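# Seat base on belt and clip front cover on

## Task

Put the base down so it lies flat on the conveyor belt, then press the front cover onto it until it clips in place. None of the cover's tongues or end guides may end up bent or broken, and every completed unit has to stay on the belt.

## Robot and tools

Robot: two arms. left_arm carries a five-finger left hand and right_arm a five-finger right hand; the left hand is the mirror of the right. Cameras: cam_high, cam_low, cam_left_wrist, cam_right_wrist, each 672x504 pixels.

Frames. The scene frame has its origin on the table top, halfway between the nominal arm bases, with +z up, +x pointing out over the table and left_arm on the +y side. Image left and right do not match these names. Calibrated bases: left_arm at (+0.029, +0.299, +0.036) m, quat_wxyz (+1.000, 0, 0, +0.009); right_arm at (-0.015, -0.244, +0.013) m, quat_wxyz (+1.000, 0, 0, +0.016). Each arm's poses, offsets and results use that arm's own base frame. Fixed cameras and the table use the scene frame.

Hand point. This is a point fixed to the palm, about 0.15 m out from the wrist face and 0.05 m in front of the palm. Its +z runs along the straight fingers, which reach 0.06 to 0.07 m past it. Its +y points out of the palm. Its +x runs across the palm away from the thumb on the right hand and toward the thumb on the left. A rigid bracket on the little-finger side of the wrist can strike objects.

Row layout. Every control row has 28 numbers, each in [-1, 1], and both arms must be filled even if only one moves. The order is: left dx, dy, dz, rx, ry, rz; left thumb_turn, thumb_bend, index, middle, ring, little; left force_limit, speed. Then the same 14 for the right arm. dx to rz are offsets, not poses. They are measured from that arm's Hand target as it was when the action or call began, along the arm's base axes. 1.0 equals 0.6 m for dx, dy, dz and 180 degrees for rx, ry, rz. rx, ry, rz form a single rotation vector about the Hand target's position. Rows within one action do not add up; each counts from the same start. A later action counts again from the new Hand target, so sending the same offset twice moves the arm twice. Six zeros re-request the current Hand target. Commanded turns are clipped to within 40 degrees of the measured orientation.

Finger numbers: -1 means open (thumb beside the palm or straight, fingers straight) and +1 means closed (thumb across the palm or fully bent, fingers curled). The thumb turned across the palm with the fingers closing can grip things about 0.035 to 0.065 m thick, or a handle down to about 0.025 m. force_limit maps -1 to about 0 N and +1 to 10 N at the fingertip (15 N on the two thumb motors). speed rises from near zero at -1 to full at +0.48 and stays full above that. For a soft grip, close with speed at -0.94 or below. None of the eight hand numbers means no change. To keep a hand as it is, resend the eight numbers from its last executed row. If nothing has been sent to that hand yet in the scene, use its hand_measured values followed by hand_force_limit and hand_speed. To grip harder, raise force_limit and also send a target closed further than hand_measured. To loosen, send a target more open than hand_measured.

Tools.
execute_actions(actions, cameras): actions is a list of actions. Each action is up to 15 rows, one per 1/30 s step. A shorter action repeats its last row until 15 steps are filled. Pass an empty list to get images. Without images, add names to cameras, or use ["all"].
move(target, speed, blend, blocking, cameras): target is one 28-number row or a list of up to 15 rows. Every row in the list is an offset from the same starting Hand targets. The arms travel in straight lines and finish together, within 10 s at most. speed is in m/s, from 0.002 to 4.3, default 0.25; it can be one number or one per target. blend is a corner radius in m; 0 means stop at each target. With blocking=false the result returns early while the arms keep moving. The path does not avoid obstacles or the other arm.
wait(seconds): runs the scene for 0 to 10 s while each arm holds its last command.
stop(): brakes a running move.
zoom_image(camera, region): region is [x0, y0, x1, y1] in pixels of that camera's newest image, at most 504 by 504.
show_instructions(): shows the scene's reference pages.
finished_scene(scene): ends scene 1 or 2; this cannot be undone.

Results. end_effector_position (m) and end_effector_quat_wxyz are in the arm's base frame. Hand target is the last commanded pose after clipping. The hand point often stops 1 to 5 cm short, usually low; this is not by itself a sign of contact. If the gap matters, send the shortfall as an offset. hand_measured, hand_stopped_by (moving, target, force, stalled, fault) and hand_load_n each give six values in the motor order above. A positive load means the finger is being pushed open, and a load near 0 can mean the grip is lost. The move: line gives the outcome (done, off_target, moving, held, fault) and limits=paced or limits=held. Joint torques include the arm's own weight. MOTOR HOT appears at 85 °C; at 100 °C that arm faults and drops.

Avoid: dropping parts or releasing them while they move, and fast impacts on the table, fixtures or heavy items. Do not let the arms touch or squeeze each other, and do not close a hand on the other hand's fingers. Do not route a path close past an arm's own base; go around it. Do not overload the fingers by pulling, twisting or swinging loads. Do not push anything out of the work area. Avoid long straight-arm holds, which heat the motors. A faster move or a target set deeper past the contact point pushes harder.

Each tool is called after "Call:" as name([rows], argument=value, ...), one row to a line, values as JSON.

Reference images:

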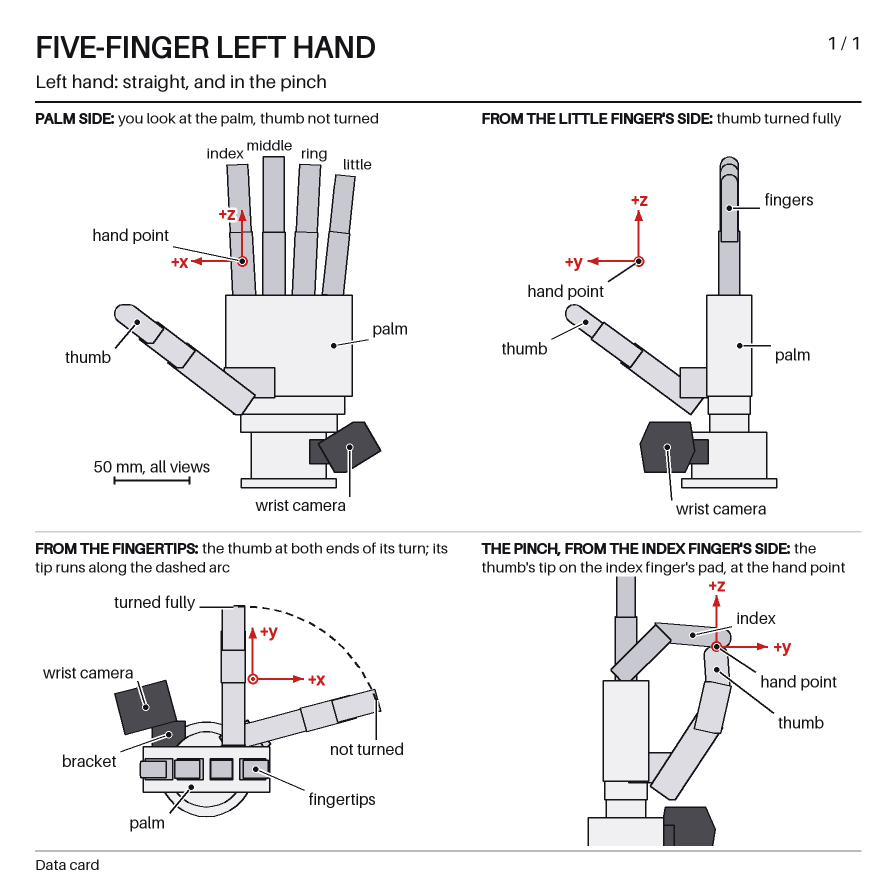

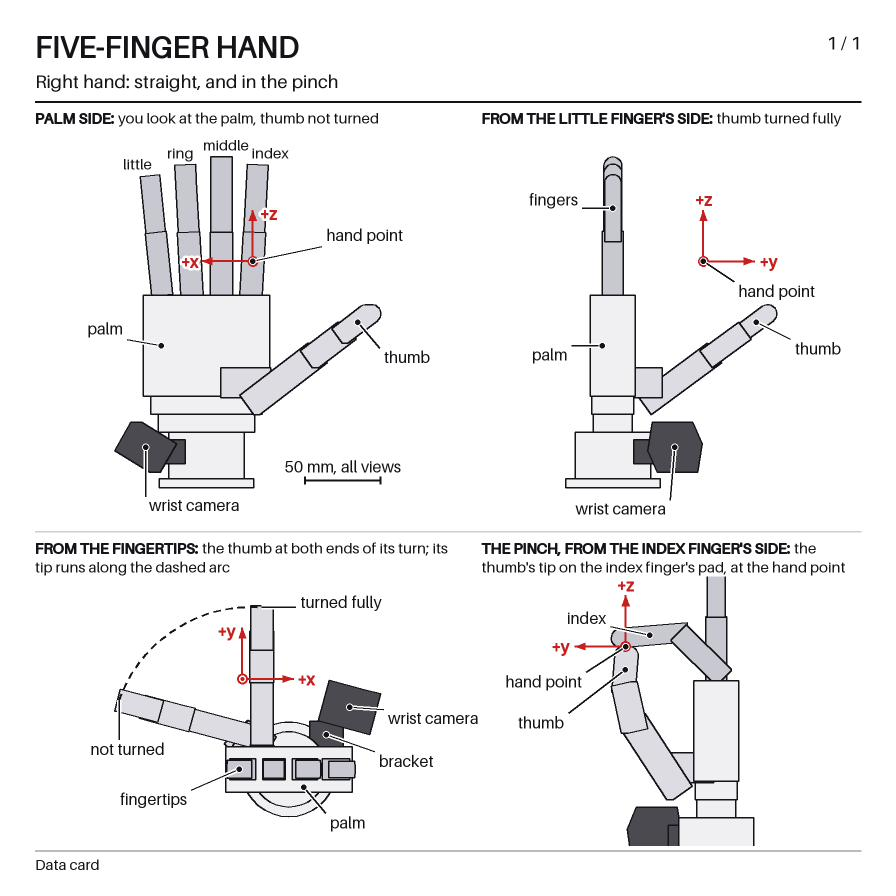

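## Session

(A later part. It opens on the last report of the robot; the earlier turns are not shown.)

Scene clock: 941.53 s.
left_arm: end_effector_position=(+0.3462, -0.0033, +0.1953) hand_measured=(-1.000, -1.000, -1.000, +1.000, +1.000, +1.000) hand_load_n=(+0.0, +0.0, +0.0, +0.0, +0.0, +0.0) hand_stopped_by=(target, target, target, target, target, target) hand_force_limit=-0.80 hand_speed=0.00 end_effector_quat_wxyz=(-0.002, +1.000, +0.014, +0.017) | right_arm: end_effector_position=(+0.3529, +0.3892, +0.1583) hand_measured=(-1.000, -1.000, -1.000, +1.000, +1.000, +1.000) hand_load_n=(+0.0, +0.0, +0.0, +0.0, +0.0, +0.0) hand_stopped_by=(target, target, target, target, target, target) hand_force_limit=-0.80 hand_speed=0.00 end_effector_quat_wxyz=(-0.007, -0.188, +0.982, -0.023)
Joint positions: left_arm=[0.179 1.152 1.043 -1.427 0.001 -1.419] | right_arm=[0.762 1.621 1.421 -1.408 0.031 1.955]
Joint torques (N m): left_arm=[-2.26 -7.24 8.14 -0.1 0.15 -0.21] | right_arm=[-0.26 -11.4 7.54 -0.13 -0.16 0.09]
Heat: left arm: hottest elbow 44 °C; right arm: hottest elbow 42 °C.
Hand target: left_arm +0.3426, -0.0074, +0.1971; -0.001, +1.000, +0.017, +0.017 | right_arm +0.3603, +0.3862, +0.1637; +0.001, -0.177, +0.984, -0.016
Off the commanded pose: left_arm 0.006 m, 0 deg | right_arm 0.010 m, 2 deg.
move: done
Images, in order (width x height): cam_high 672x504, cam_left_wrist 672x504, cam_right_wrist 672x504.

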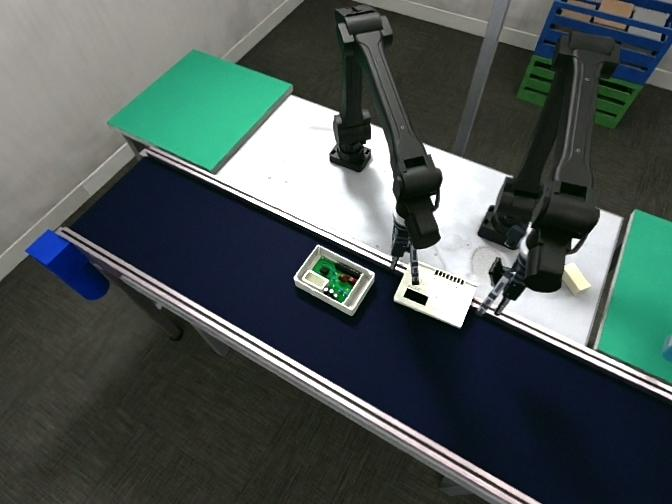

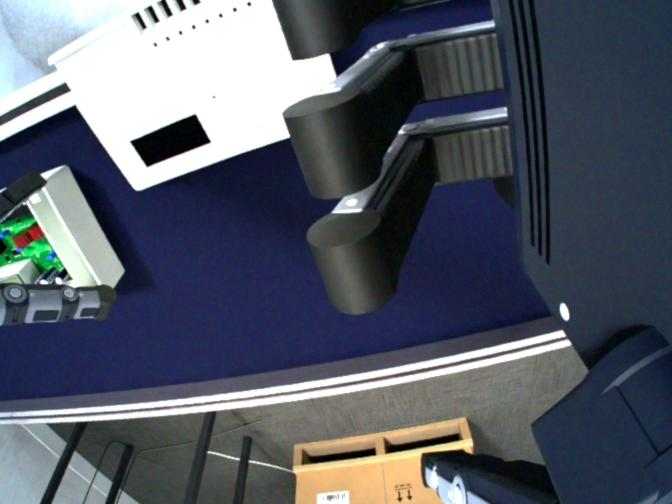

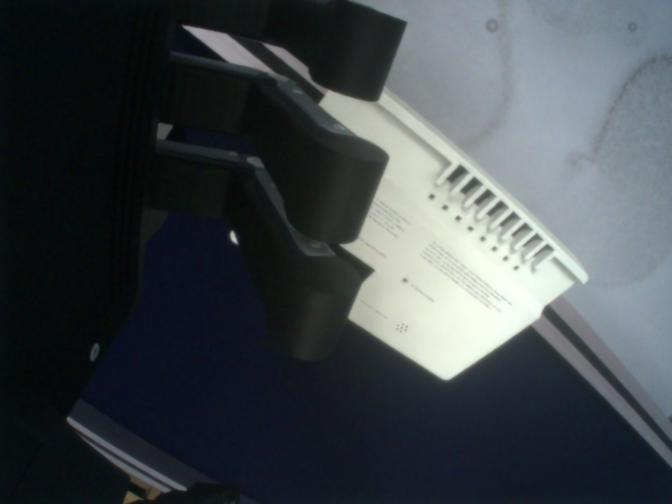

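Call:
move([
  [-0.0,0.0,-0.17,0,0.0,0,-1,-1,-1,1,1,1,-0.8,0,0.0,0.0,-0.1,0,0.0,0.0,-1,-1,-1,1,1,1,-0.8,0],
], speed=0.1, cameras=["cam_high","cam_low","cam_left_wrist","cam_right_wrist"])

Call:
zoom_image(camera="cam_high", region=[370, 240, 490, 340])

Call:
zoom_image(camera="cam_low", region=[400, 230, 500, 290])

Scene clock: 947.00 s.
left_arm: end_effector_position=(+0.3402, -0.0044, +0.0980) hand_measured=(-1.000, -1.000, -1.000, +1.000, +1.000, +1.000) hand_load_n=(+0.0, +0.0, +0.0, +0.0, +0.0, +0.0) hand_stopped_by=(target, target, target, target, target, target) hand_force_limit=-0.80 hand_speed=0.00 end_effector_quat_wxyz=(-0.002, +1.000, +0.014, +0.016) | right_arm: end_effector_position=(+0.3523, +0.3886, +0.1081) hand_measured=(-1.000, -1.000, -1.000, +1.000, +1.000, +1.000) hand_load_n=(+0.0, +0.0, +0.0, +0.0, +0.0, +0.0) hand_stopped_by=(target, target, target, target, target, target) hand_force_limit=-0.80 hand_speed=0.00 end_effector_quat_wxyz=(+0.001, -0.188, +0.982, -0.018)
Joint positions: left_arm=[0.179 1.205 0.821 -1.154 0.001 -1.42] | right_arm=[0.762 1.641 1.307 -1.255 0.031 1.955]
Joint torques (N m): left_arm=[-2.37 -5.83 7.72 0.66 0.15 -0.21] | right_arm=[-0.15 -9.99 7.39 -0.1 -0.16 0.09]
Heat: left arm: hottest elbow 43 °C; right arm: hottest elbow 41 °C.
Hand target: left_arm +0.3425, -0.0074, +0.0951; -0.001, +1.000, +0.017, +0.017 | right_arm +0.3602, +0.3861, +0.1036; +0.001, -0.177, +0.984, -0.017
Off the commanded pose: left_arm 0.005 m, 0 deg | right_arm 0.009 m, 1 deg.
move: done

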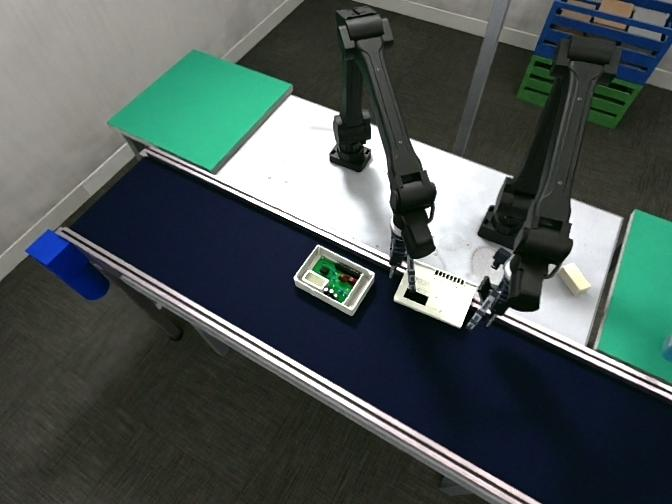

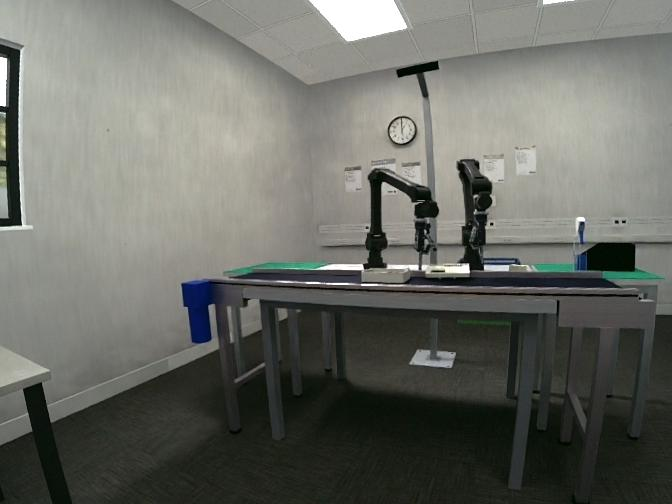

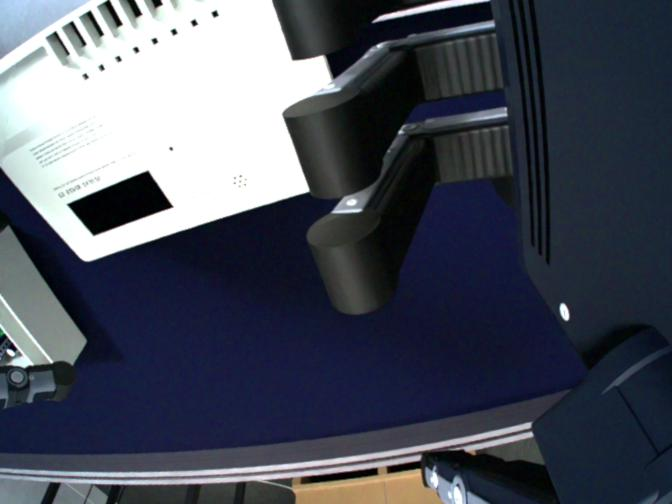

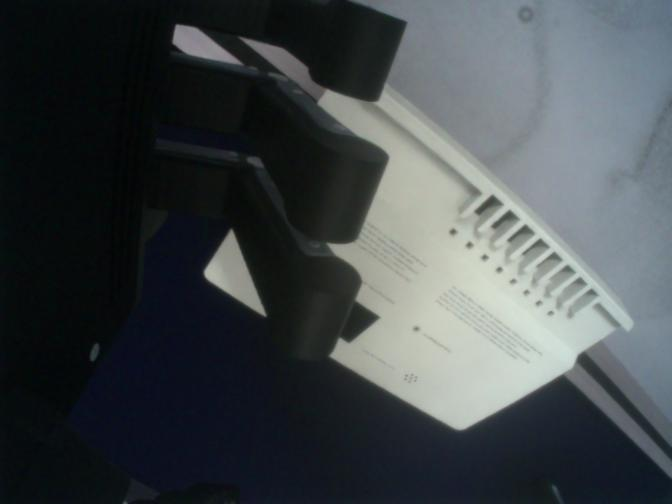

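Scaled by 4.200 from the camera's 672x504 image, which has a finer 960x720 frame.

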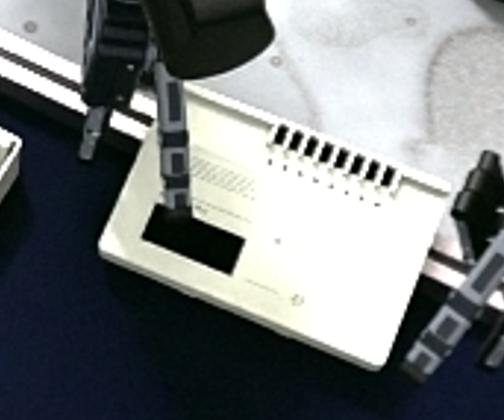

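Scaled by 5.040 from the camera's 672x504 image, which has a finer 960x720 frame.

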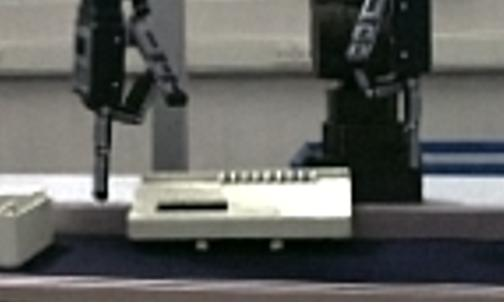

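Call:
move([
  [-0.0,-0.045,-0.0,0,0.0,0,-1,-1,-1,1,1,1,-0.8,0,0.0,0.0,0,0,0.0,0.0,-1,-1,-1,1,1,1,-0.8,0],
  [-0.0,-0.045,-0.062,0,0.0,0,-1,-1,-1,1,1,1,-0.8,0,0.0,0.0,-0.02,0,0.0,0.0,-1,-1,-1,1,1,1,-0.8,0],
], speed=0.06, cameras=["cam_high","cam_low"])

Call:
zoom_image(camera="cam_high", region=[370, 240, 490, 340])

Call:
zoom_image(camera="cam_low", region=[400, 230, 500, 290])

Scene clock: 951.13 s.
left_arm: end_effector_position=(+0.3412, -0.0318, +0.0614) hand_measured=(-1.000, -1.000, -1.000, +1.000, +1.000, +1.000) hand_load_n=(+0.0, -0.5, +0.0, +0.0, +0.0, +0.0) hand_stopped_by=(target, target, target, target, target, target) hand_force_limit=-0.80 hand_speed=0.00 end_effector_quat_wxyz=(-0.001, +1.000, +0.014, +0.017) | right_arm: end_effector_position=(+0.3528, +0.3891, +0.0979) hand_measured=(-1.000, -1.000, -1.000, +1.000, +1.000, +1.000) hand_load_n=(+0.0, +0.0, +0.0, +0.0, +0.0, +0.0) hand_stopped_by=(target, target, target, target, target, target) hand_force_limit=-0.80 hand_speed=0.00 end_effector_quat_wxyz=(+0.002, -0.188, +0.982, -0.017)
Joint positions: left_arm=[0.091 1.246 0.747 -1.038 0.001 -1.507] | right_arm=[0.762 1.649 1.289 -1.225 0.031 1.955]
Joint torques (N m): left_arm=[-2.2 -5.95 7.3 0.61 0.03 -0.21] | right_arm=[-0.38 -9.82 7.21 -0.06 -0.16 0.09]
Heat: left arm: hottest elbow 42 °C; right arm: hottest elbow 41 °C.
Hand target: left_arm +0.3425, -0.0344, +0.0579; -0.001, +1.000, +0.017, +0.017 | right_arm +0.3602, +0.3861, +0.0917; +0.001, -0.177, +0.984, -0.017
Off the commanded pose: left_arm 0.005 m, 0 deg | right_arm 0.010 m, 1 deg.
move: done
Images, in order (width x height): cam_high 672x504, cam_low 672x504.

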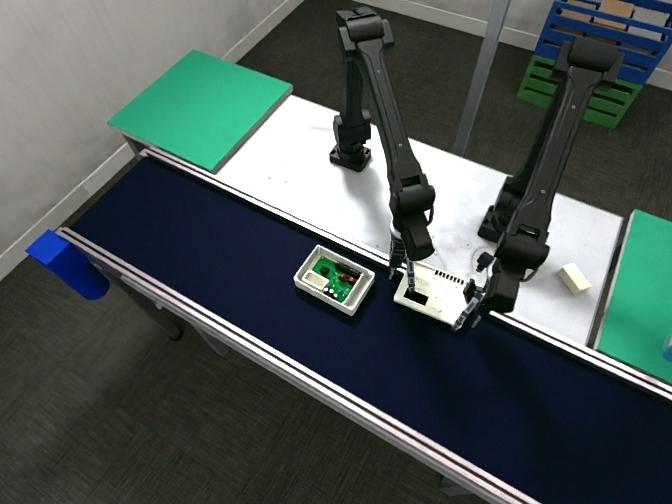

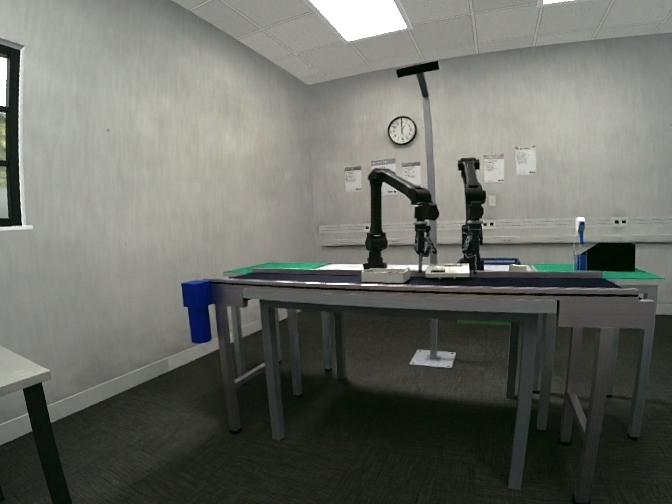

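Scaled by 4.200 from the camera's 672x504 image, which has a finer 960x720 frame.

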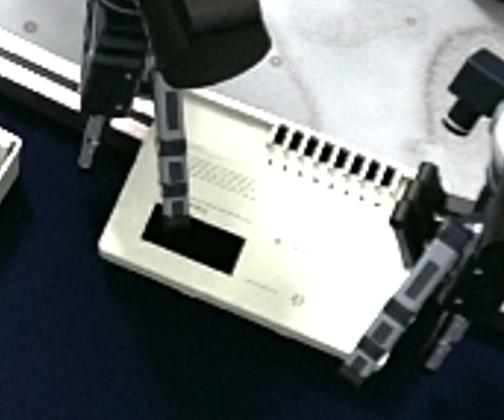

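Scaled by 5.040 from the camera's 672x504 image, which has a finer 960x720 frame.

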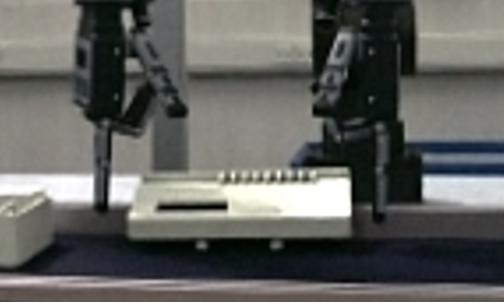

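Call:
move([
  [-0.05,0.0,-0.0,0,0.0,0,-1,-1,-1,1,1,1,-0.8,0,0.0,0.0,0,0,0.0,0.0,-1,-1,-1,1,1,1,-0.8,0],
  [-0.05,-0.03,-0.0,0,0.0,0,-1,-1,-1,1,1,1,-0.8,0,-0.007,0.025,-0.0,0,0.0,0.0,-1,-1,-1,1,1,1,-0.8,0],
  [-0.05,-0.055,-0.0,0,0.0,0,-1,-1,-1,1,1,1,-0.8,0,-0.015,0.06,-0.0,0,0.0,0.0,-1,-1,-1,1,1,1,-0.8,0],
], speed=0.04, cameras=["cam_high","cam_low"])

Call:
zoom_image(camera="cam_high", region=[370, 240, 490, 340])

Call:
zoom_image(camera="cam_low", region=[400, 230, 500, 290])

Scene clock: 957.87 s.
left_arm: end_effector_position=(+0.3171, -0.0613, +0.0564) hand_measured=(-1.000, -1.000, -1.000, +1.000, +1.000, +1.000) hand_load_n=(+0.0, +0.0, +0.0, +0.0, +0.0, +0.5) hand_stopped_by=(target, target, target, target, target, target) hand_force_limit=-0.80 hand_speed=0.00 end_effector_quat_wxyz=(-0.004, +1.000, +0.020, +0.017) | right_arm: end_effector_position=(+0.3453, +0.4019, +0.0802) hand_measured=(-1.000, -1.000, -1.000, +1.000, +1.000, +1.000) hand_load_n=(+0.0, +0.0, +0.0, +0.0, +0.0, +0.0) hand_stopped_by=(target, target, target, target, target, target) hand_force_limit=-0.80 hand_speed=0.00 end_effector_quat_wxyz=(-0.010, -0.171, +0.985, -0.027)
Joint positions: left_arm=[-0.013 1.177 0.679 -1.038 -0.009 -1.623] | right_arm=[0.797 1.691 1.298 -1.225 0.031 2.024]
Joint torques (N m): left_arm=[-2.73 -6.53 7.04 -0.08 0.28 -0.15] | right_arm=[2.2 -9.99 11.37 -0.72 -0.24 0.06]
Heat: left arm: hottest elbow 42 °C; right arm: hottest elbow 41 °C.
Hand target: left_arm +0.3124, -0.0673, +0.0578; -0.001, +1.000, +0.017, +0.017 | right_arm +0.3512, +0.4221, +0.0918; +0.001, -0.177, +0.984, -0.016
Off the commanded pose: left_arm 0.008 m, 0 deg | right_arm 0.024 m, 2 deg.
move: off_target (right_arm)
Images, in order (width x height): cam_high 672x504, cam_low 672x504.

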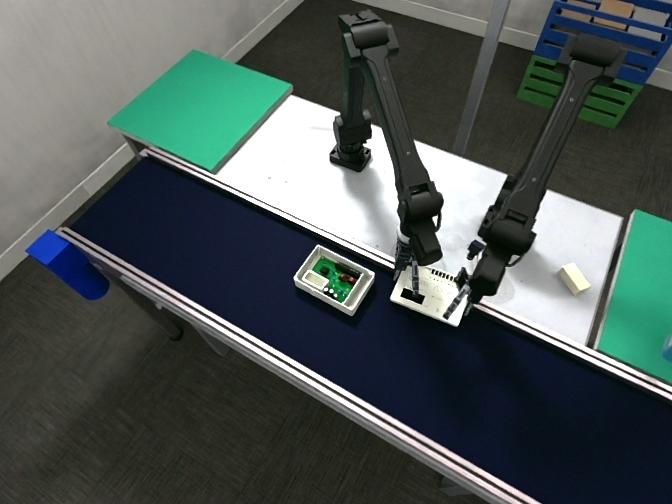

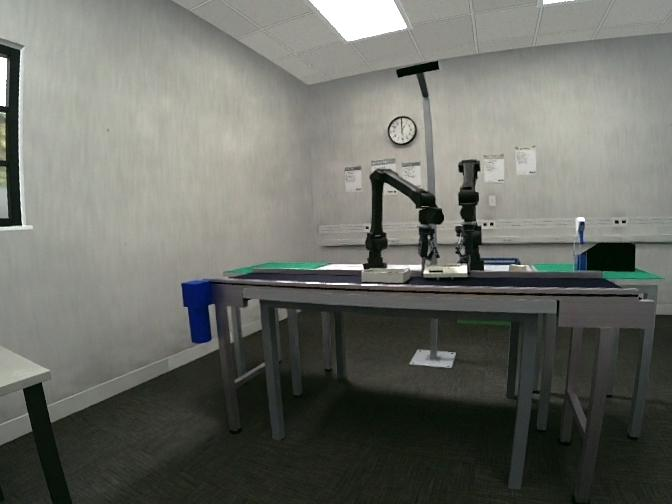

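Scaled by 4.200 from the camera's 672x504 image, which has a finer 960x720 frame.

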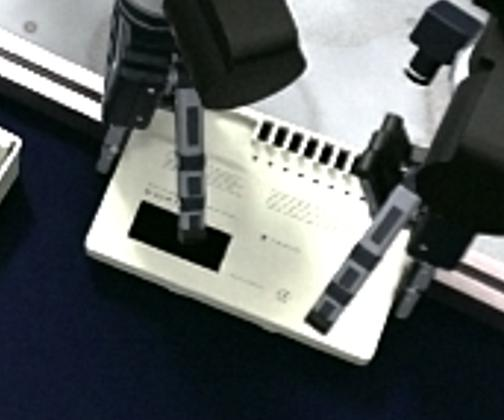

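Scaled by 5.040 from the camera's 672x504 image, which has a finer 960x720 frame.

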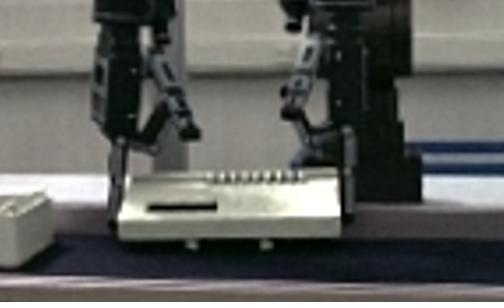

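Call:
move([
  [0.0,-0.017,0.01,0,0.0,0,-1,-1,-1,1,1,1,-0.8,0,0.0,0.02,0.02,0,0.0,0.0,-1,-1,-1,1,1,1,-0.8,0],
  [0.04,-0.017,0.015,0,0.0,0,-1,-1,-1,1,1,1,-0.8,0,0.04,0.02,0.025,0,0.0,0.0,-1,-1,-1,1,1,1,-0.8,0],
], speed=0.04, cameras=["cam_high","cam_low"])

Call:
zoom_image(camera="cam_high", region=[370, 240, 490, 340])

Call:
zoom_image(camera="cam_low", region=[400, 230, 500, 290])

Scene clock: 962.10 s.
left_arm: end_effector_position=(+0.3193, -0.0630, +0.0524) hand_measured=(-1.000, -1.000, -1.000, +1.000, +1.000, +1.000) hand_load_n=(+0.5, -0.5, +0.5, +0.0, +0.0, +0.0) hand_stopped_by=(target, target, target, target, target, target) hand_force_limit=-0.80 hand_speed=0.00 end_effector_quat_wxyz=(-0.017, +0.999, +0.030, +0.005) | right_arm: end_effector_position=(+0.3635, +0.4058, +0.0879) hand_measured=(-1.000, -1.000, -1.000, +1.000, +1.000, +1.000) hand_load_n=(+0.0, +0.0, +0.5, +0.0, +0.0, +0.0) hand_stopped_by=(target, target, target, target, target, target) hand_force_limit=-0.80 hand_speed=0.00 end_effector_quat_wxyz=(-0.017, -0.158, +0.986, -0.043)
Joint positions: left_arm=[-0.039 1.205 0.695 -1.055 -0.035 -1.67] | right_arm=[0.786 1.738 1.387 -1.298 0.049 2.04]
Joint torques (N m): left_arm=[-3.19 -4.78 11.81 -0.01 1.26 0.02] | right_arm=[1.61 -10.7 12.85 -0.18 -0.91 -0.23]
Heat: left arm: hottest elbow 41 °C; right arm: hottest elbow 41 °C.
Hand target: left_arm +0.3365, -0.0776, +0.0669; -0.001, +1.000, +0.017, +0.017 | right_arm +0.3752, +0.4342, +0.1066; +0.001, -0.177, +0.984, -0.017
Off the commanded pose: left_arm 0.027 m, 3 deg | right_arm 0.036 m, 4 deg.
move: off_target (left_arm, right_arm)
Images, in order (width x height): cam_high 672x504, cam_low 672x504.

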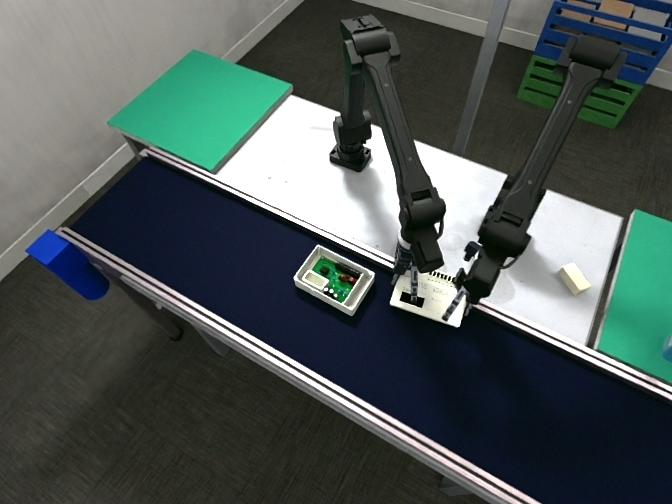

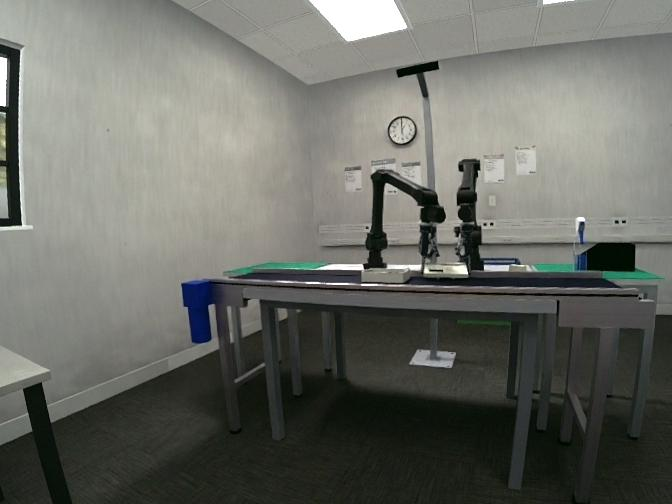

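Scaled by 4.200 from the camera's 672x504 image, which has a finer 960x720 frame.

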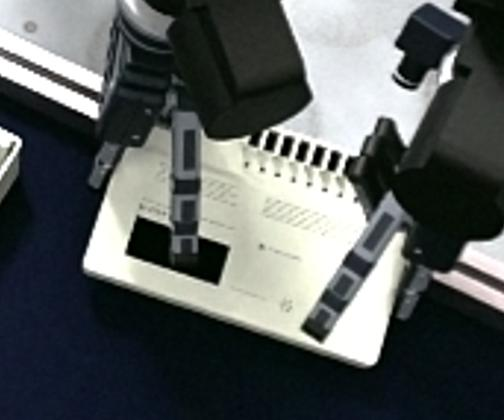

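Scaled by 5.040 from the camera's 672x504 image, which has a finer 960x720 frame.

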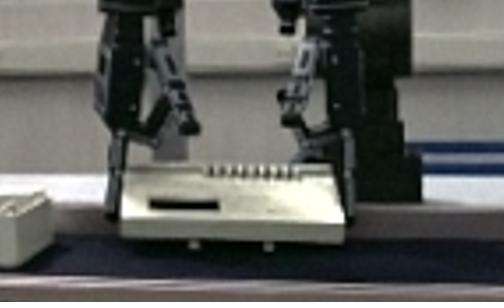

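Call:
move([
  [0.05,0.0,0.0,0,0.0,0,-1,-1,-1,1,1,1,-0.8,0,0.03,-0.0,0.0,0,0.0,0.0,-1,-1,-1,1,1,1,-0.8,0],
], speed=0.04, cameras=["cam_high","cam_low"])

Call:
zoom_image(camera="cam_high", region=[370, 240, 490, 340])

Call:
zoom_image(camera="cam_low", region=[400, 230, 500, 290])

Scene clock: 964.83 s.
left_arm: end_effector_position=(+0.3412, -0.0634, +0.0491) hand_measured=(-1.000, -1.000, -1.000, +1.000, +1.000, +1.000) hand_load_n=(-0.5, +0.0, +0.5, +0.0, +0.0, +0.0) hand_stopped_by=(target, target, target, target, target, target) hand_force_limit=-0.80 hand_speed=0.00 end_effector_quat_wxyz=(-0.019, +0.999, +0.030, -0.007) | right_arm: end_effector_position=(+0.3831, +0.4057, +0.0901) hand_measured=(-1.000, -1.000, -1.000, +1.000, +1.000, +1.000) hand_load_n=(+0.0, +0.0, +0.5, +0.0, +0.0, +0.0) hand_stopped_by=(target, target, target, target, target, target) hand_force_limit=-0.80 hand_speed=0.00 end_effector_quat_wxyz=(-0.016, -0.157, +0.987, -0.042)
Joint positions: left_arm=[-0.039 1.29 0.759 -1.057 -0.037 -1.67] | right_arm=[0.759 1.767 1.433 -1.309 0.051 2.017]
Joint torques (N m): left_arm=[-2.73 -6.01 12.42 0.44 1.35 0.1] | right_arm=[1.85 -10.99 12.75 -0.16 -1 -0.29]
Heat: left arm: hottest elbow 41 °C; right arm: hottest elbow 41 °C.
Hand target: left_arm +0.3664, -0.0775, +0.0667; -0.001, +1.000, +0.017, +0.017 | right_arm +0.3932, +0.4342, +0.1067; +0.001, -0.177, +0.984, -0.016
Off the commanded pose: left_arm 0.034 m, 4 deg | right_arm 0.034 m, 4 deg.
move: off_target (left_arm, right_arm)
Images, in order (width x height): cam_high 672x504, cam_low 672x504.

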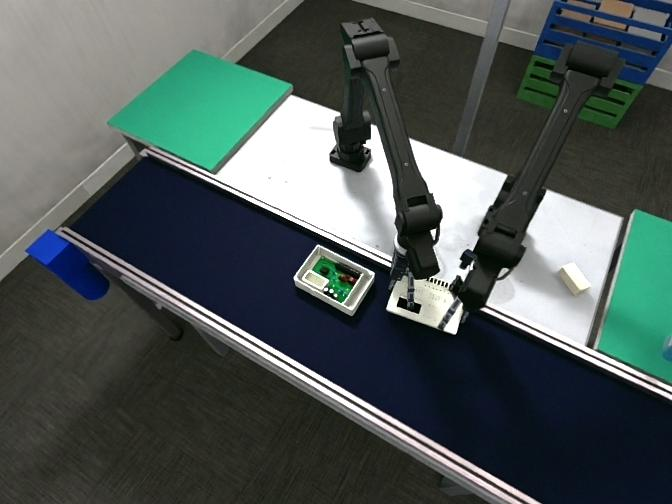

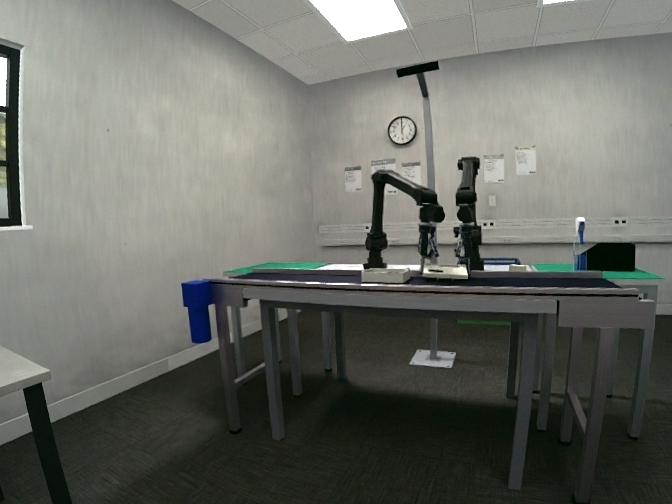

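Scaled by 4.200 from the camera's 672x504 image, which has a finer 960x720 frame.

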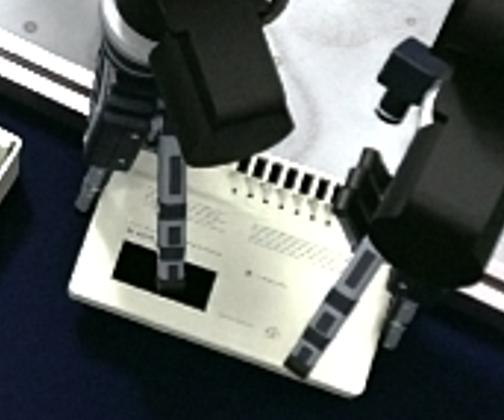

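Scaled by 5.040 from the camera's 672x504 image, which has a finer 960x720 frame.

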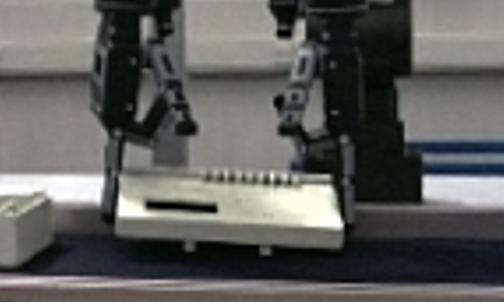

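Call:
move([
  [0.04,0.0,0.0,0,0.0,0,-1,-1,-1,1,1,1,-0.8,0,0.055,-0.0,0.0,0,0.0,0.0,-1,-1,-1,1,1,1,-0.8,0],
], speed=0.04, cameras=["cam_high","cam_low"])

Call:
zoom_image(camera="cam_high", region=[370, 240, 490, 340])

Call:
zoom_image(camera="cam_low", region=[400, 230, 500, 290])

Scene clock: 967.70 s.
left_arm: end_effector_position=(+0.3624, -0.0642, +0.0477) hand_measured=(-1.000, -1.000, -1.000, +1.000, +1.000, +1.000) hand_load_n=(+0.0, +0.0, +0.5, +0.0, +0.0, +0.0) hand_stopped_by=(target, target, target, target, target, target) hand_force_limit=-0.80 hand_speed=0.00 end_effector_quat_wxyz=(-0.019, +0.999, +0.030, -0.012) | right_arm: end_effector_position=(+0.4191, +0.4055, +0.0888) hand_measured=(-1.000, -1.000, -1.000, +1.000, +1.000, +1.000) hand_load_n=(+0.0, +0.0, +0.5, +0.0, +0.0, +0.0) hand_stopped_by=(target, target, target, target, target, target) hand_force_limit=-0.80 hand_speed=0.00 end_effector_quat_wxyz=(-0.015, -0.155, +0.987, -0.041)
Joint positions: left_arm=[-0.039 1.356 0.816 -1.057 -0.037 -1.67] | right_arm=[0.714 1.832 1.521 -1.329 0.055 1.976]
Joint torques (N m): left_arm=[-2.49 -7.24 12.48 0.59 1.34 0.14] | right_arm=[2.14 -12.22 12.62 -0.39 -1.12 -0.27]
Heat: left arm: hottest elbow 41 °C; right arm: hottest elbow 41 °C.
Hand target: left_arm +0.3904, -0.0775, +0.0668; -0.001, +1.000, +0.017, +0.017 | right_arm +0.4262, +0.4342, +0.1067; +0.001, -0.177, +0.984, -0.016
Off the commanded pose: left_arm 0.036 m, 4 deg | right_arm 0.035 m, 4 deg.
move: off_target (left_arm, right_arm)
Images, in order (width x height): cam_high 672x504, cam_low 672x504.

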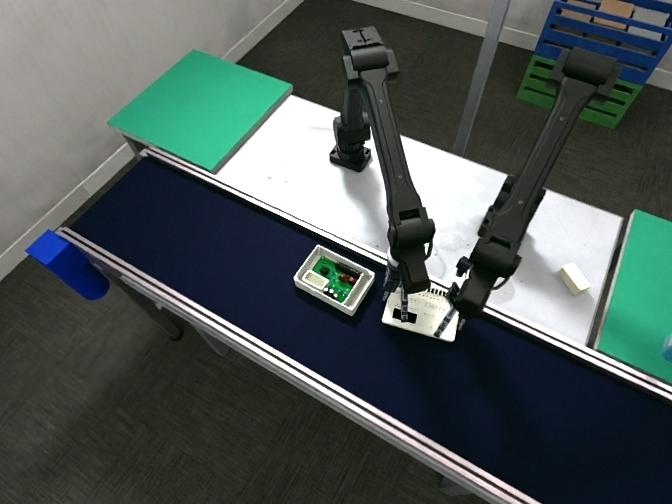

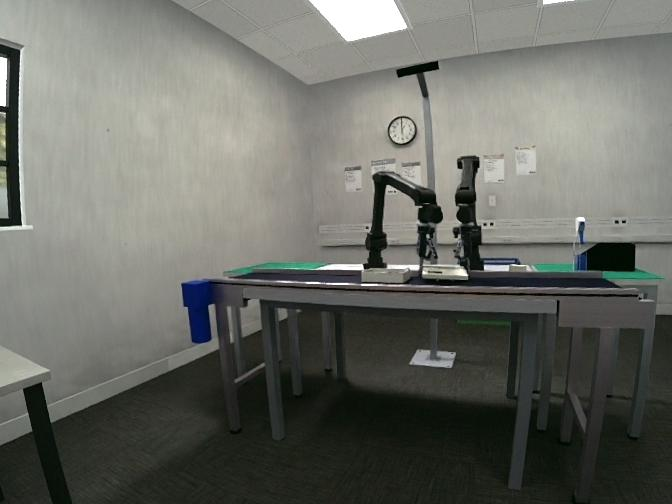

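Scaled by 4.200 from the camera's 672x504 image, which has a finer 960x720 frame.

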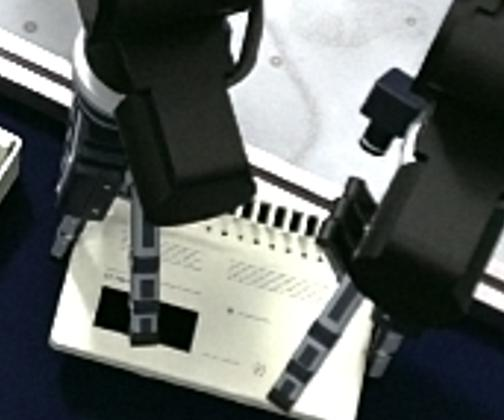

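Scaled by 5.040 from the camera's 672x504 image, which has a finer 960x720 frame.

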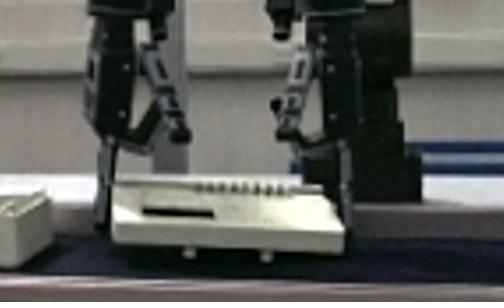

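Call:
move([
  [0.0,0.04,-0.01,0,0.0,0,-1,-1,-1,1,1,1,-0.8,0,0.0,-0.06,-0.01,0,0.0,0.0,-1,-1,-1,1,1,1,-0.8,0],
], speed=0.04, cameras=["cam_high","cam_low","cam_left_wrist","cam_right_wrist"])

Call:
zoom_image(camera="cam_high", region=[370, 260, 490, 360])

Call:
zoom_image(camera="cam_low", region=[400, 230, 500, 290])

Scene clock: 974.67 s.
left_arm: end_effector_position=(+0.3658, -0.0567, +0.0466) hand_measured=(-1.000, -1.000, -1.000, +1.000, +1.000, +1.000) hand_load_n=(+0.0, +0.0, +0.5, +0.0, +0.0, +0.0) hand_stopped_by=(target, target, target, target, target, target) hand_force_limit=-0.80 hand_speed=0.00 end_effector_quat_wxyz=(-0.003, +1.000, +0.019, -0.007) | right_arm: end_effector_position=(+0.4192, +0.4018, +0.0940) hand_measured=(-1.000, -1.000, -1.000, +1.000, +1.000, +1.000) hand_load_n=(+0.5, +0.0, +0.0, +0.0, +0.0, +0.0) hand_stopped_by=(target, target, target, target, target, target) hand_force_limit=-0.80 hand_speed=0.00 end_effector_quat_wxyz=(-0.008, -0.179, +0.984, -0.023)
Joint positions: left_arm=[0.004 1.365 0.816 -1.036 -0.007 -1.604] | right_arm=[0.696 1.808 1.495 -1.295 0.033 1.908]
Joint torques (N m): left_arm=[-0.79 -7.24 11.6 0.55 0.21 0.14] | right_arm=[-0.26 -13.57 7.25 -0.12 -0.17 -0.1]
Heat: left arm: hottest elbow 42 °C; right arm: hottest elbow 42 °C.
Hand target: left_arm +0.3904, -0.0536, +0.0608; -0.001, +1.000, +0.017, +0.017 | right_arm +0.4263, +0.3982, +0.1008; +0.001, -0.177, +0.984, -0.016
Off the commanded pose: left_arm 0.029 m, 3 deg | right_arm 0.010 m, 1 deg.
move: off_target (left_arm)

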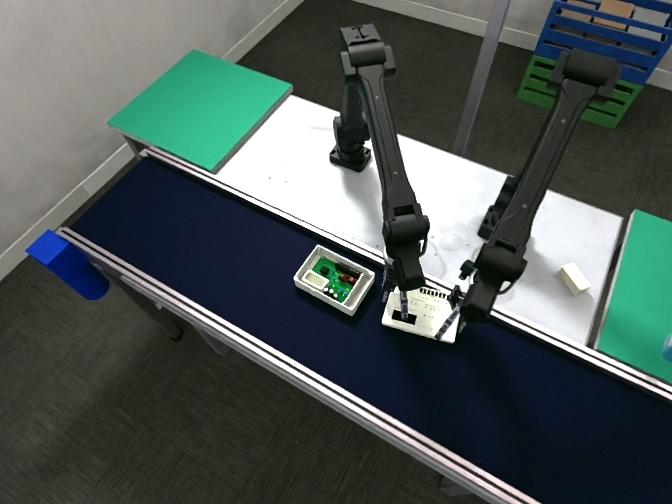

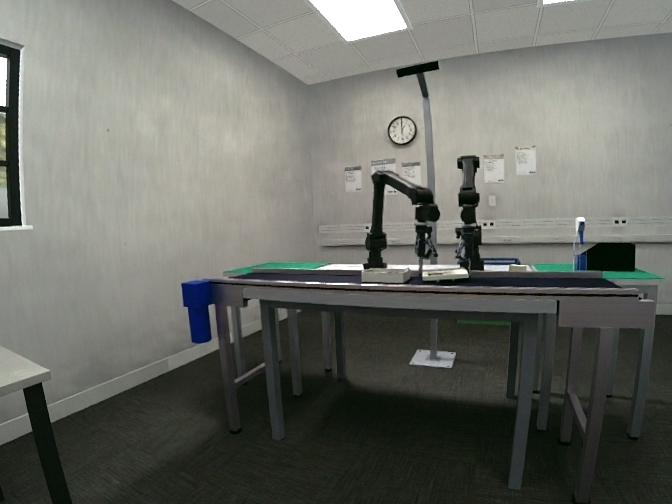

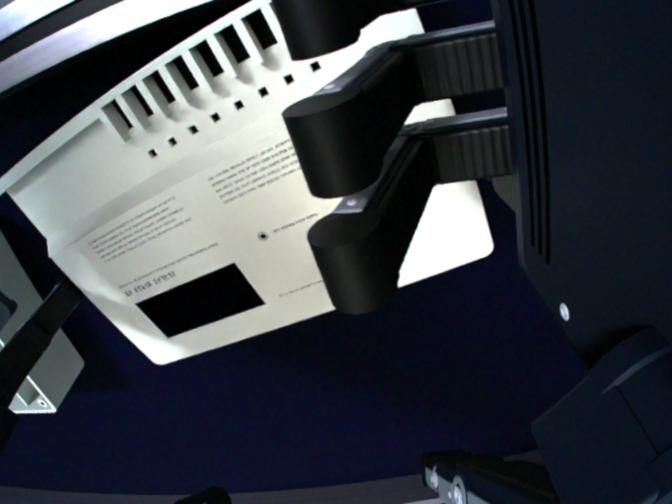

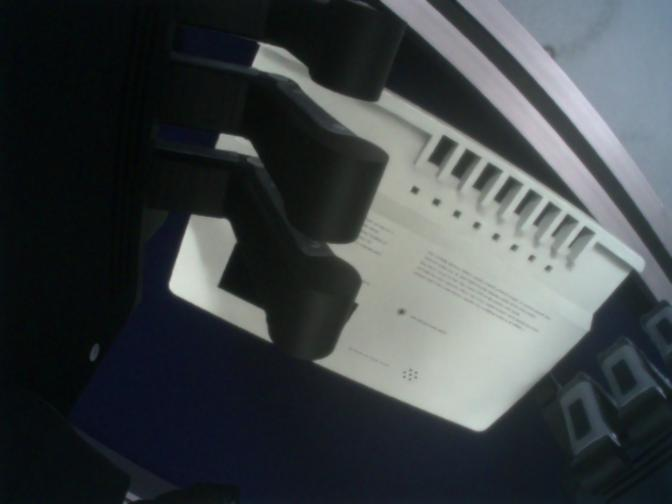

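Scaled by 4.200 from the camera's 672x504 image, which has a finer 960x720 frame.

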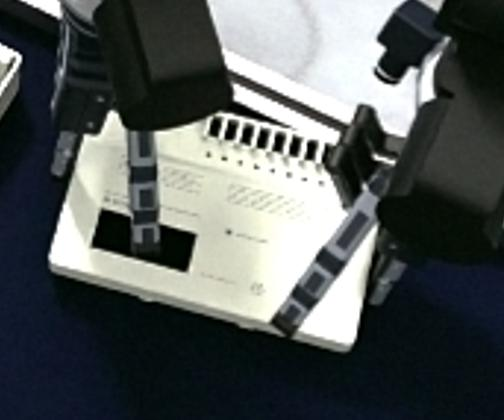

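Scaled by 5.040 from the camera's 672x504 image, which has a finer 960x720 frame.

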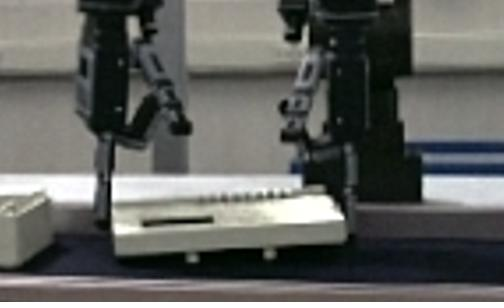

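Call:
move([
  [0.0,0.02,0.02,0,0.0,0,-1,-1,-1,1,1,1,-0.8,0,0.0,-0.01,0.0,0,0.0,0.0,-1,-1,-1,1,1,1,-0.8,0],
  [-0.05,0.013,0.0,0,0.0,0,-1,-1,-1,1,1,1,-0.8,0,0.0,-0.01,0.0,0,0.0,0.0,-1,-1,-1,1,1,1,-0.8,0],
], speed=0.04, cameras=["cam_high","cam_low"])

Call:
zoom_image(camera="cam_high", region=[370, 260, 490, 360])

Call:
zoom_image(camera="cam_low", region=[400, 230, 500, 290])

Scene clock: 981.60 s.
left_arm: end_effector_position=(+0.3587, -0.0458, +0.0562) hand_measured=(-1.000, -1.000, -1.000, +1.000, +1.000, +1.000) hand_load_n=(+0.0, +0.0, +0.0, +0.0, +0.0, +0.0) hand_stopped_by=(target, target, target, target, target, target) hand_force_limit=-0.80 hand_speed=0.00 end_effector_quat_wxyz=(-0.003, +1.000, +0.020, +0.005) | right_arm: end_effector_position=(+0.4190, +0.3960, +0.0937) hand_measured=(-1.000, -1.000, -1.000, +1.000, +1.000, +1.000) hand_load_n=(+0.0, -0.5, +0.0, +0.0, +0.0, +0.0) hand_stopped_by=(target, target, target, target, target, target) hand_force_limit=-0.80 hand_speed=0.00 end_effector_quat_wxyz=(-0.008, -0.179, +0.984, -0.023)
Joint positions: left_arm=[0.038 1.314 0.795 -1.041 -0.005 -1.572] | right_arm=[0.687 1.799 1.482 -1.29 0.033 1.898]
Joint torques (N m): left_arm=[-1.38 -8.53 7.1 0.59 0.21 0.07] | right_arm=[-0.32 -13.57 7.24 -0.13 -0.16 -0.09]
Heat: left arm: hottest elbow 42 °C; right arm: hottest elbow 41 °C.
Hand target: left_arm +0.3604, -0.0457, +0.0607; -0.001, +1.000, +0.017, +0.017 | right_arm +0.4263, +0.3922, +0.1008; +0.001, -0.177, +0.984, -0.016
Off the commanded pose: left_arm 0.005 m, 1 deg | right_arm 0.011 m, 1 deg.
move: off_target (right_arm)
Images, in order (width x height): cam_high 672x504, cam_low 672x504.

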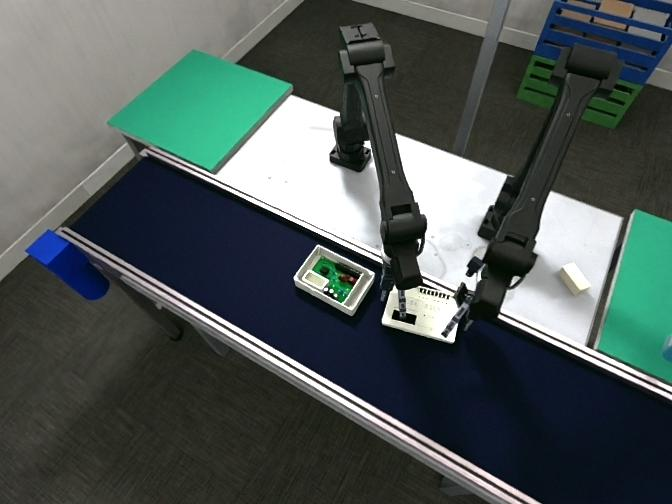

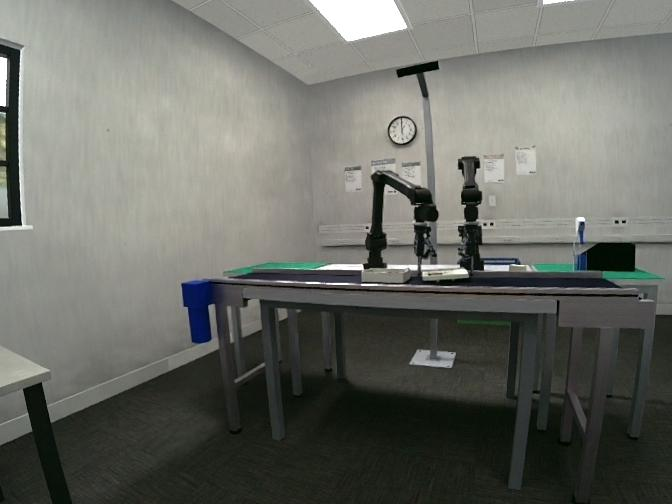

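Scaled by 4.200 from the camera's 672x504 image, which has a finer 960x720 frame.

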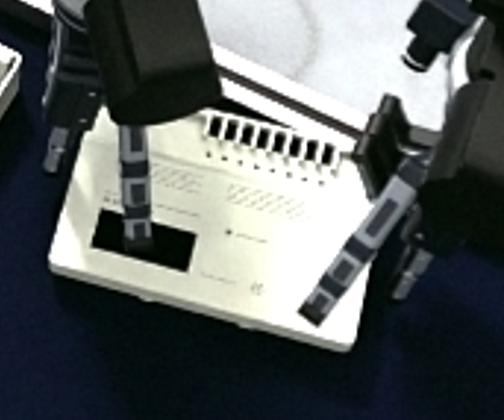

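Scaled by 5.040 from the camera's 672x504 image, which has a finer 960x720 frame.

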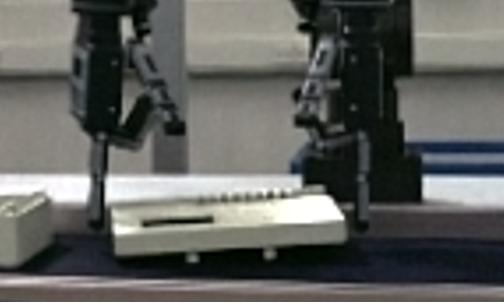

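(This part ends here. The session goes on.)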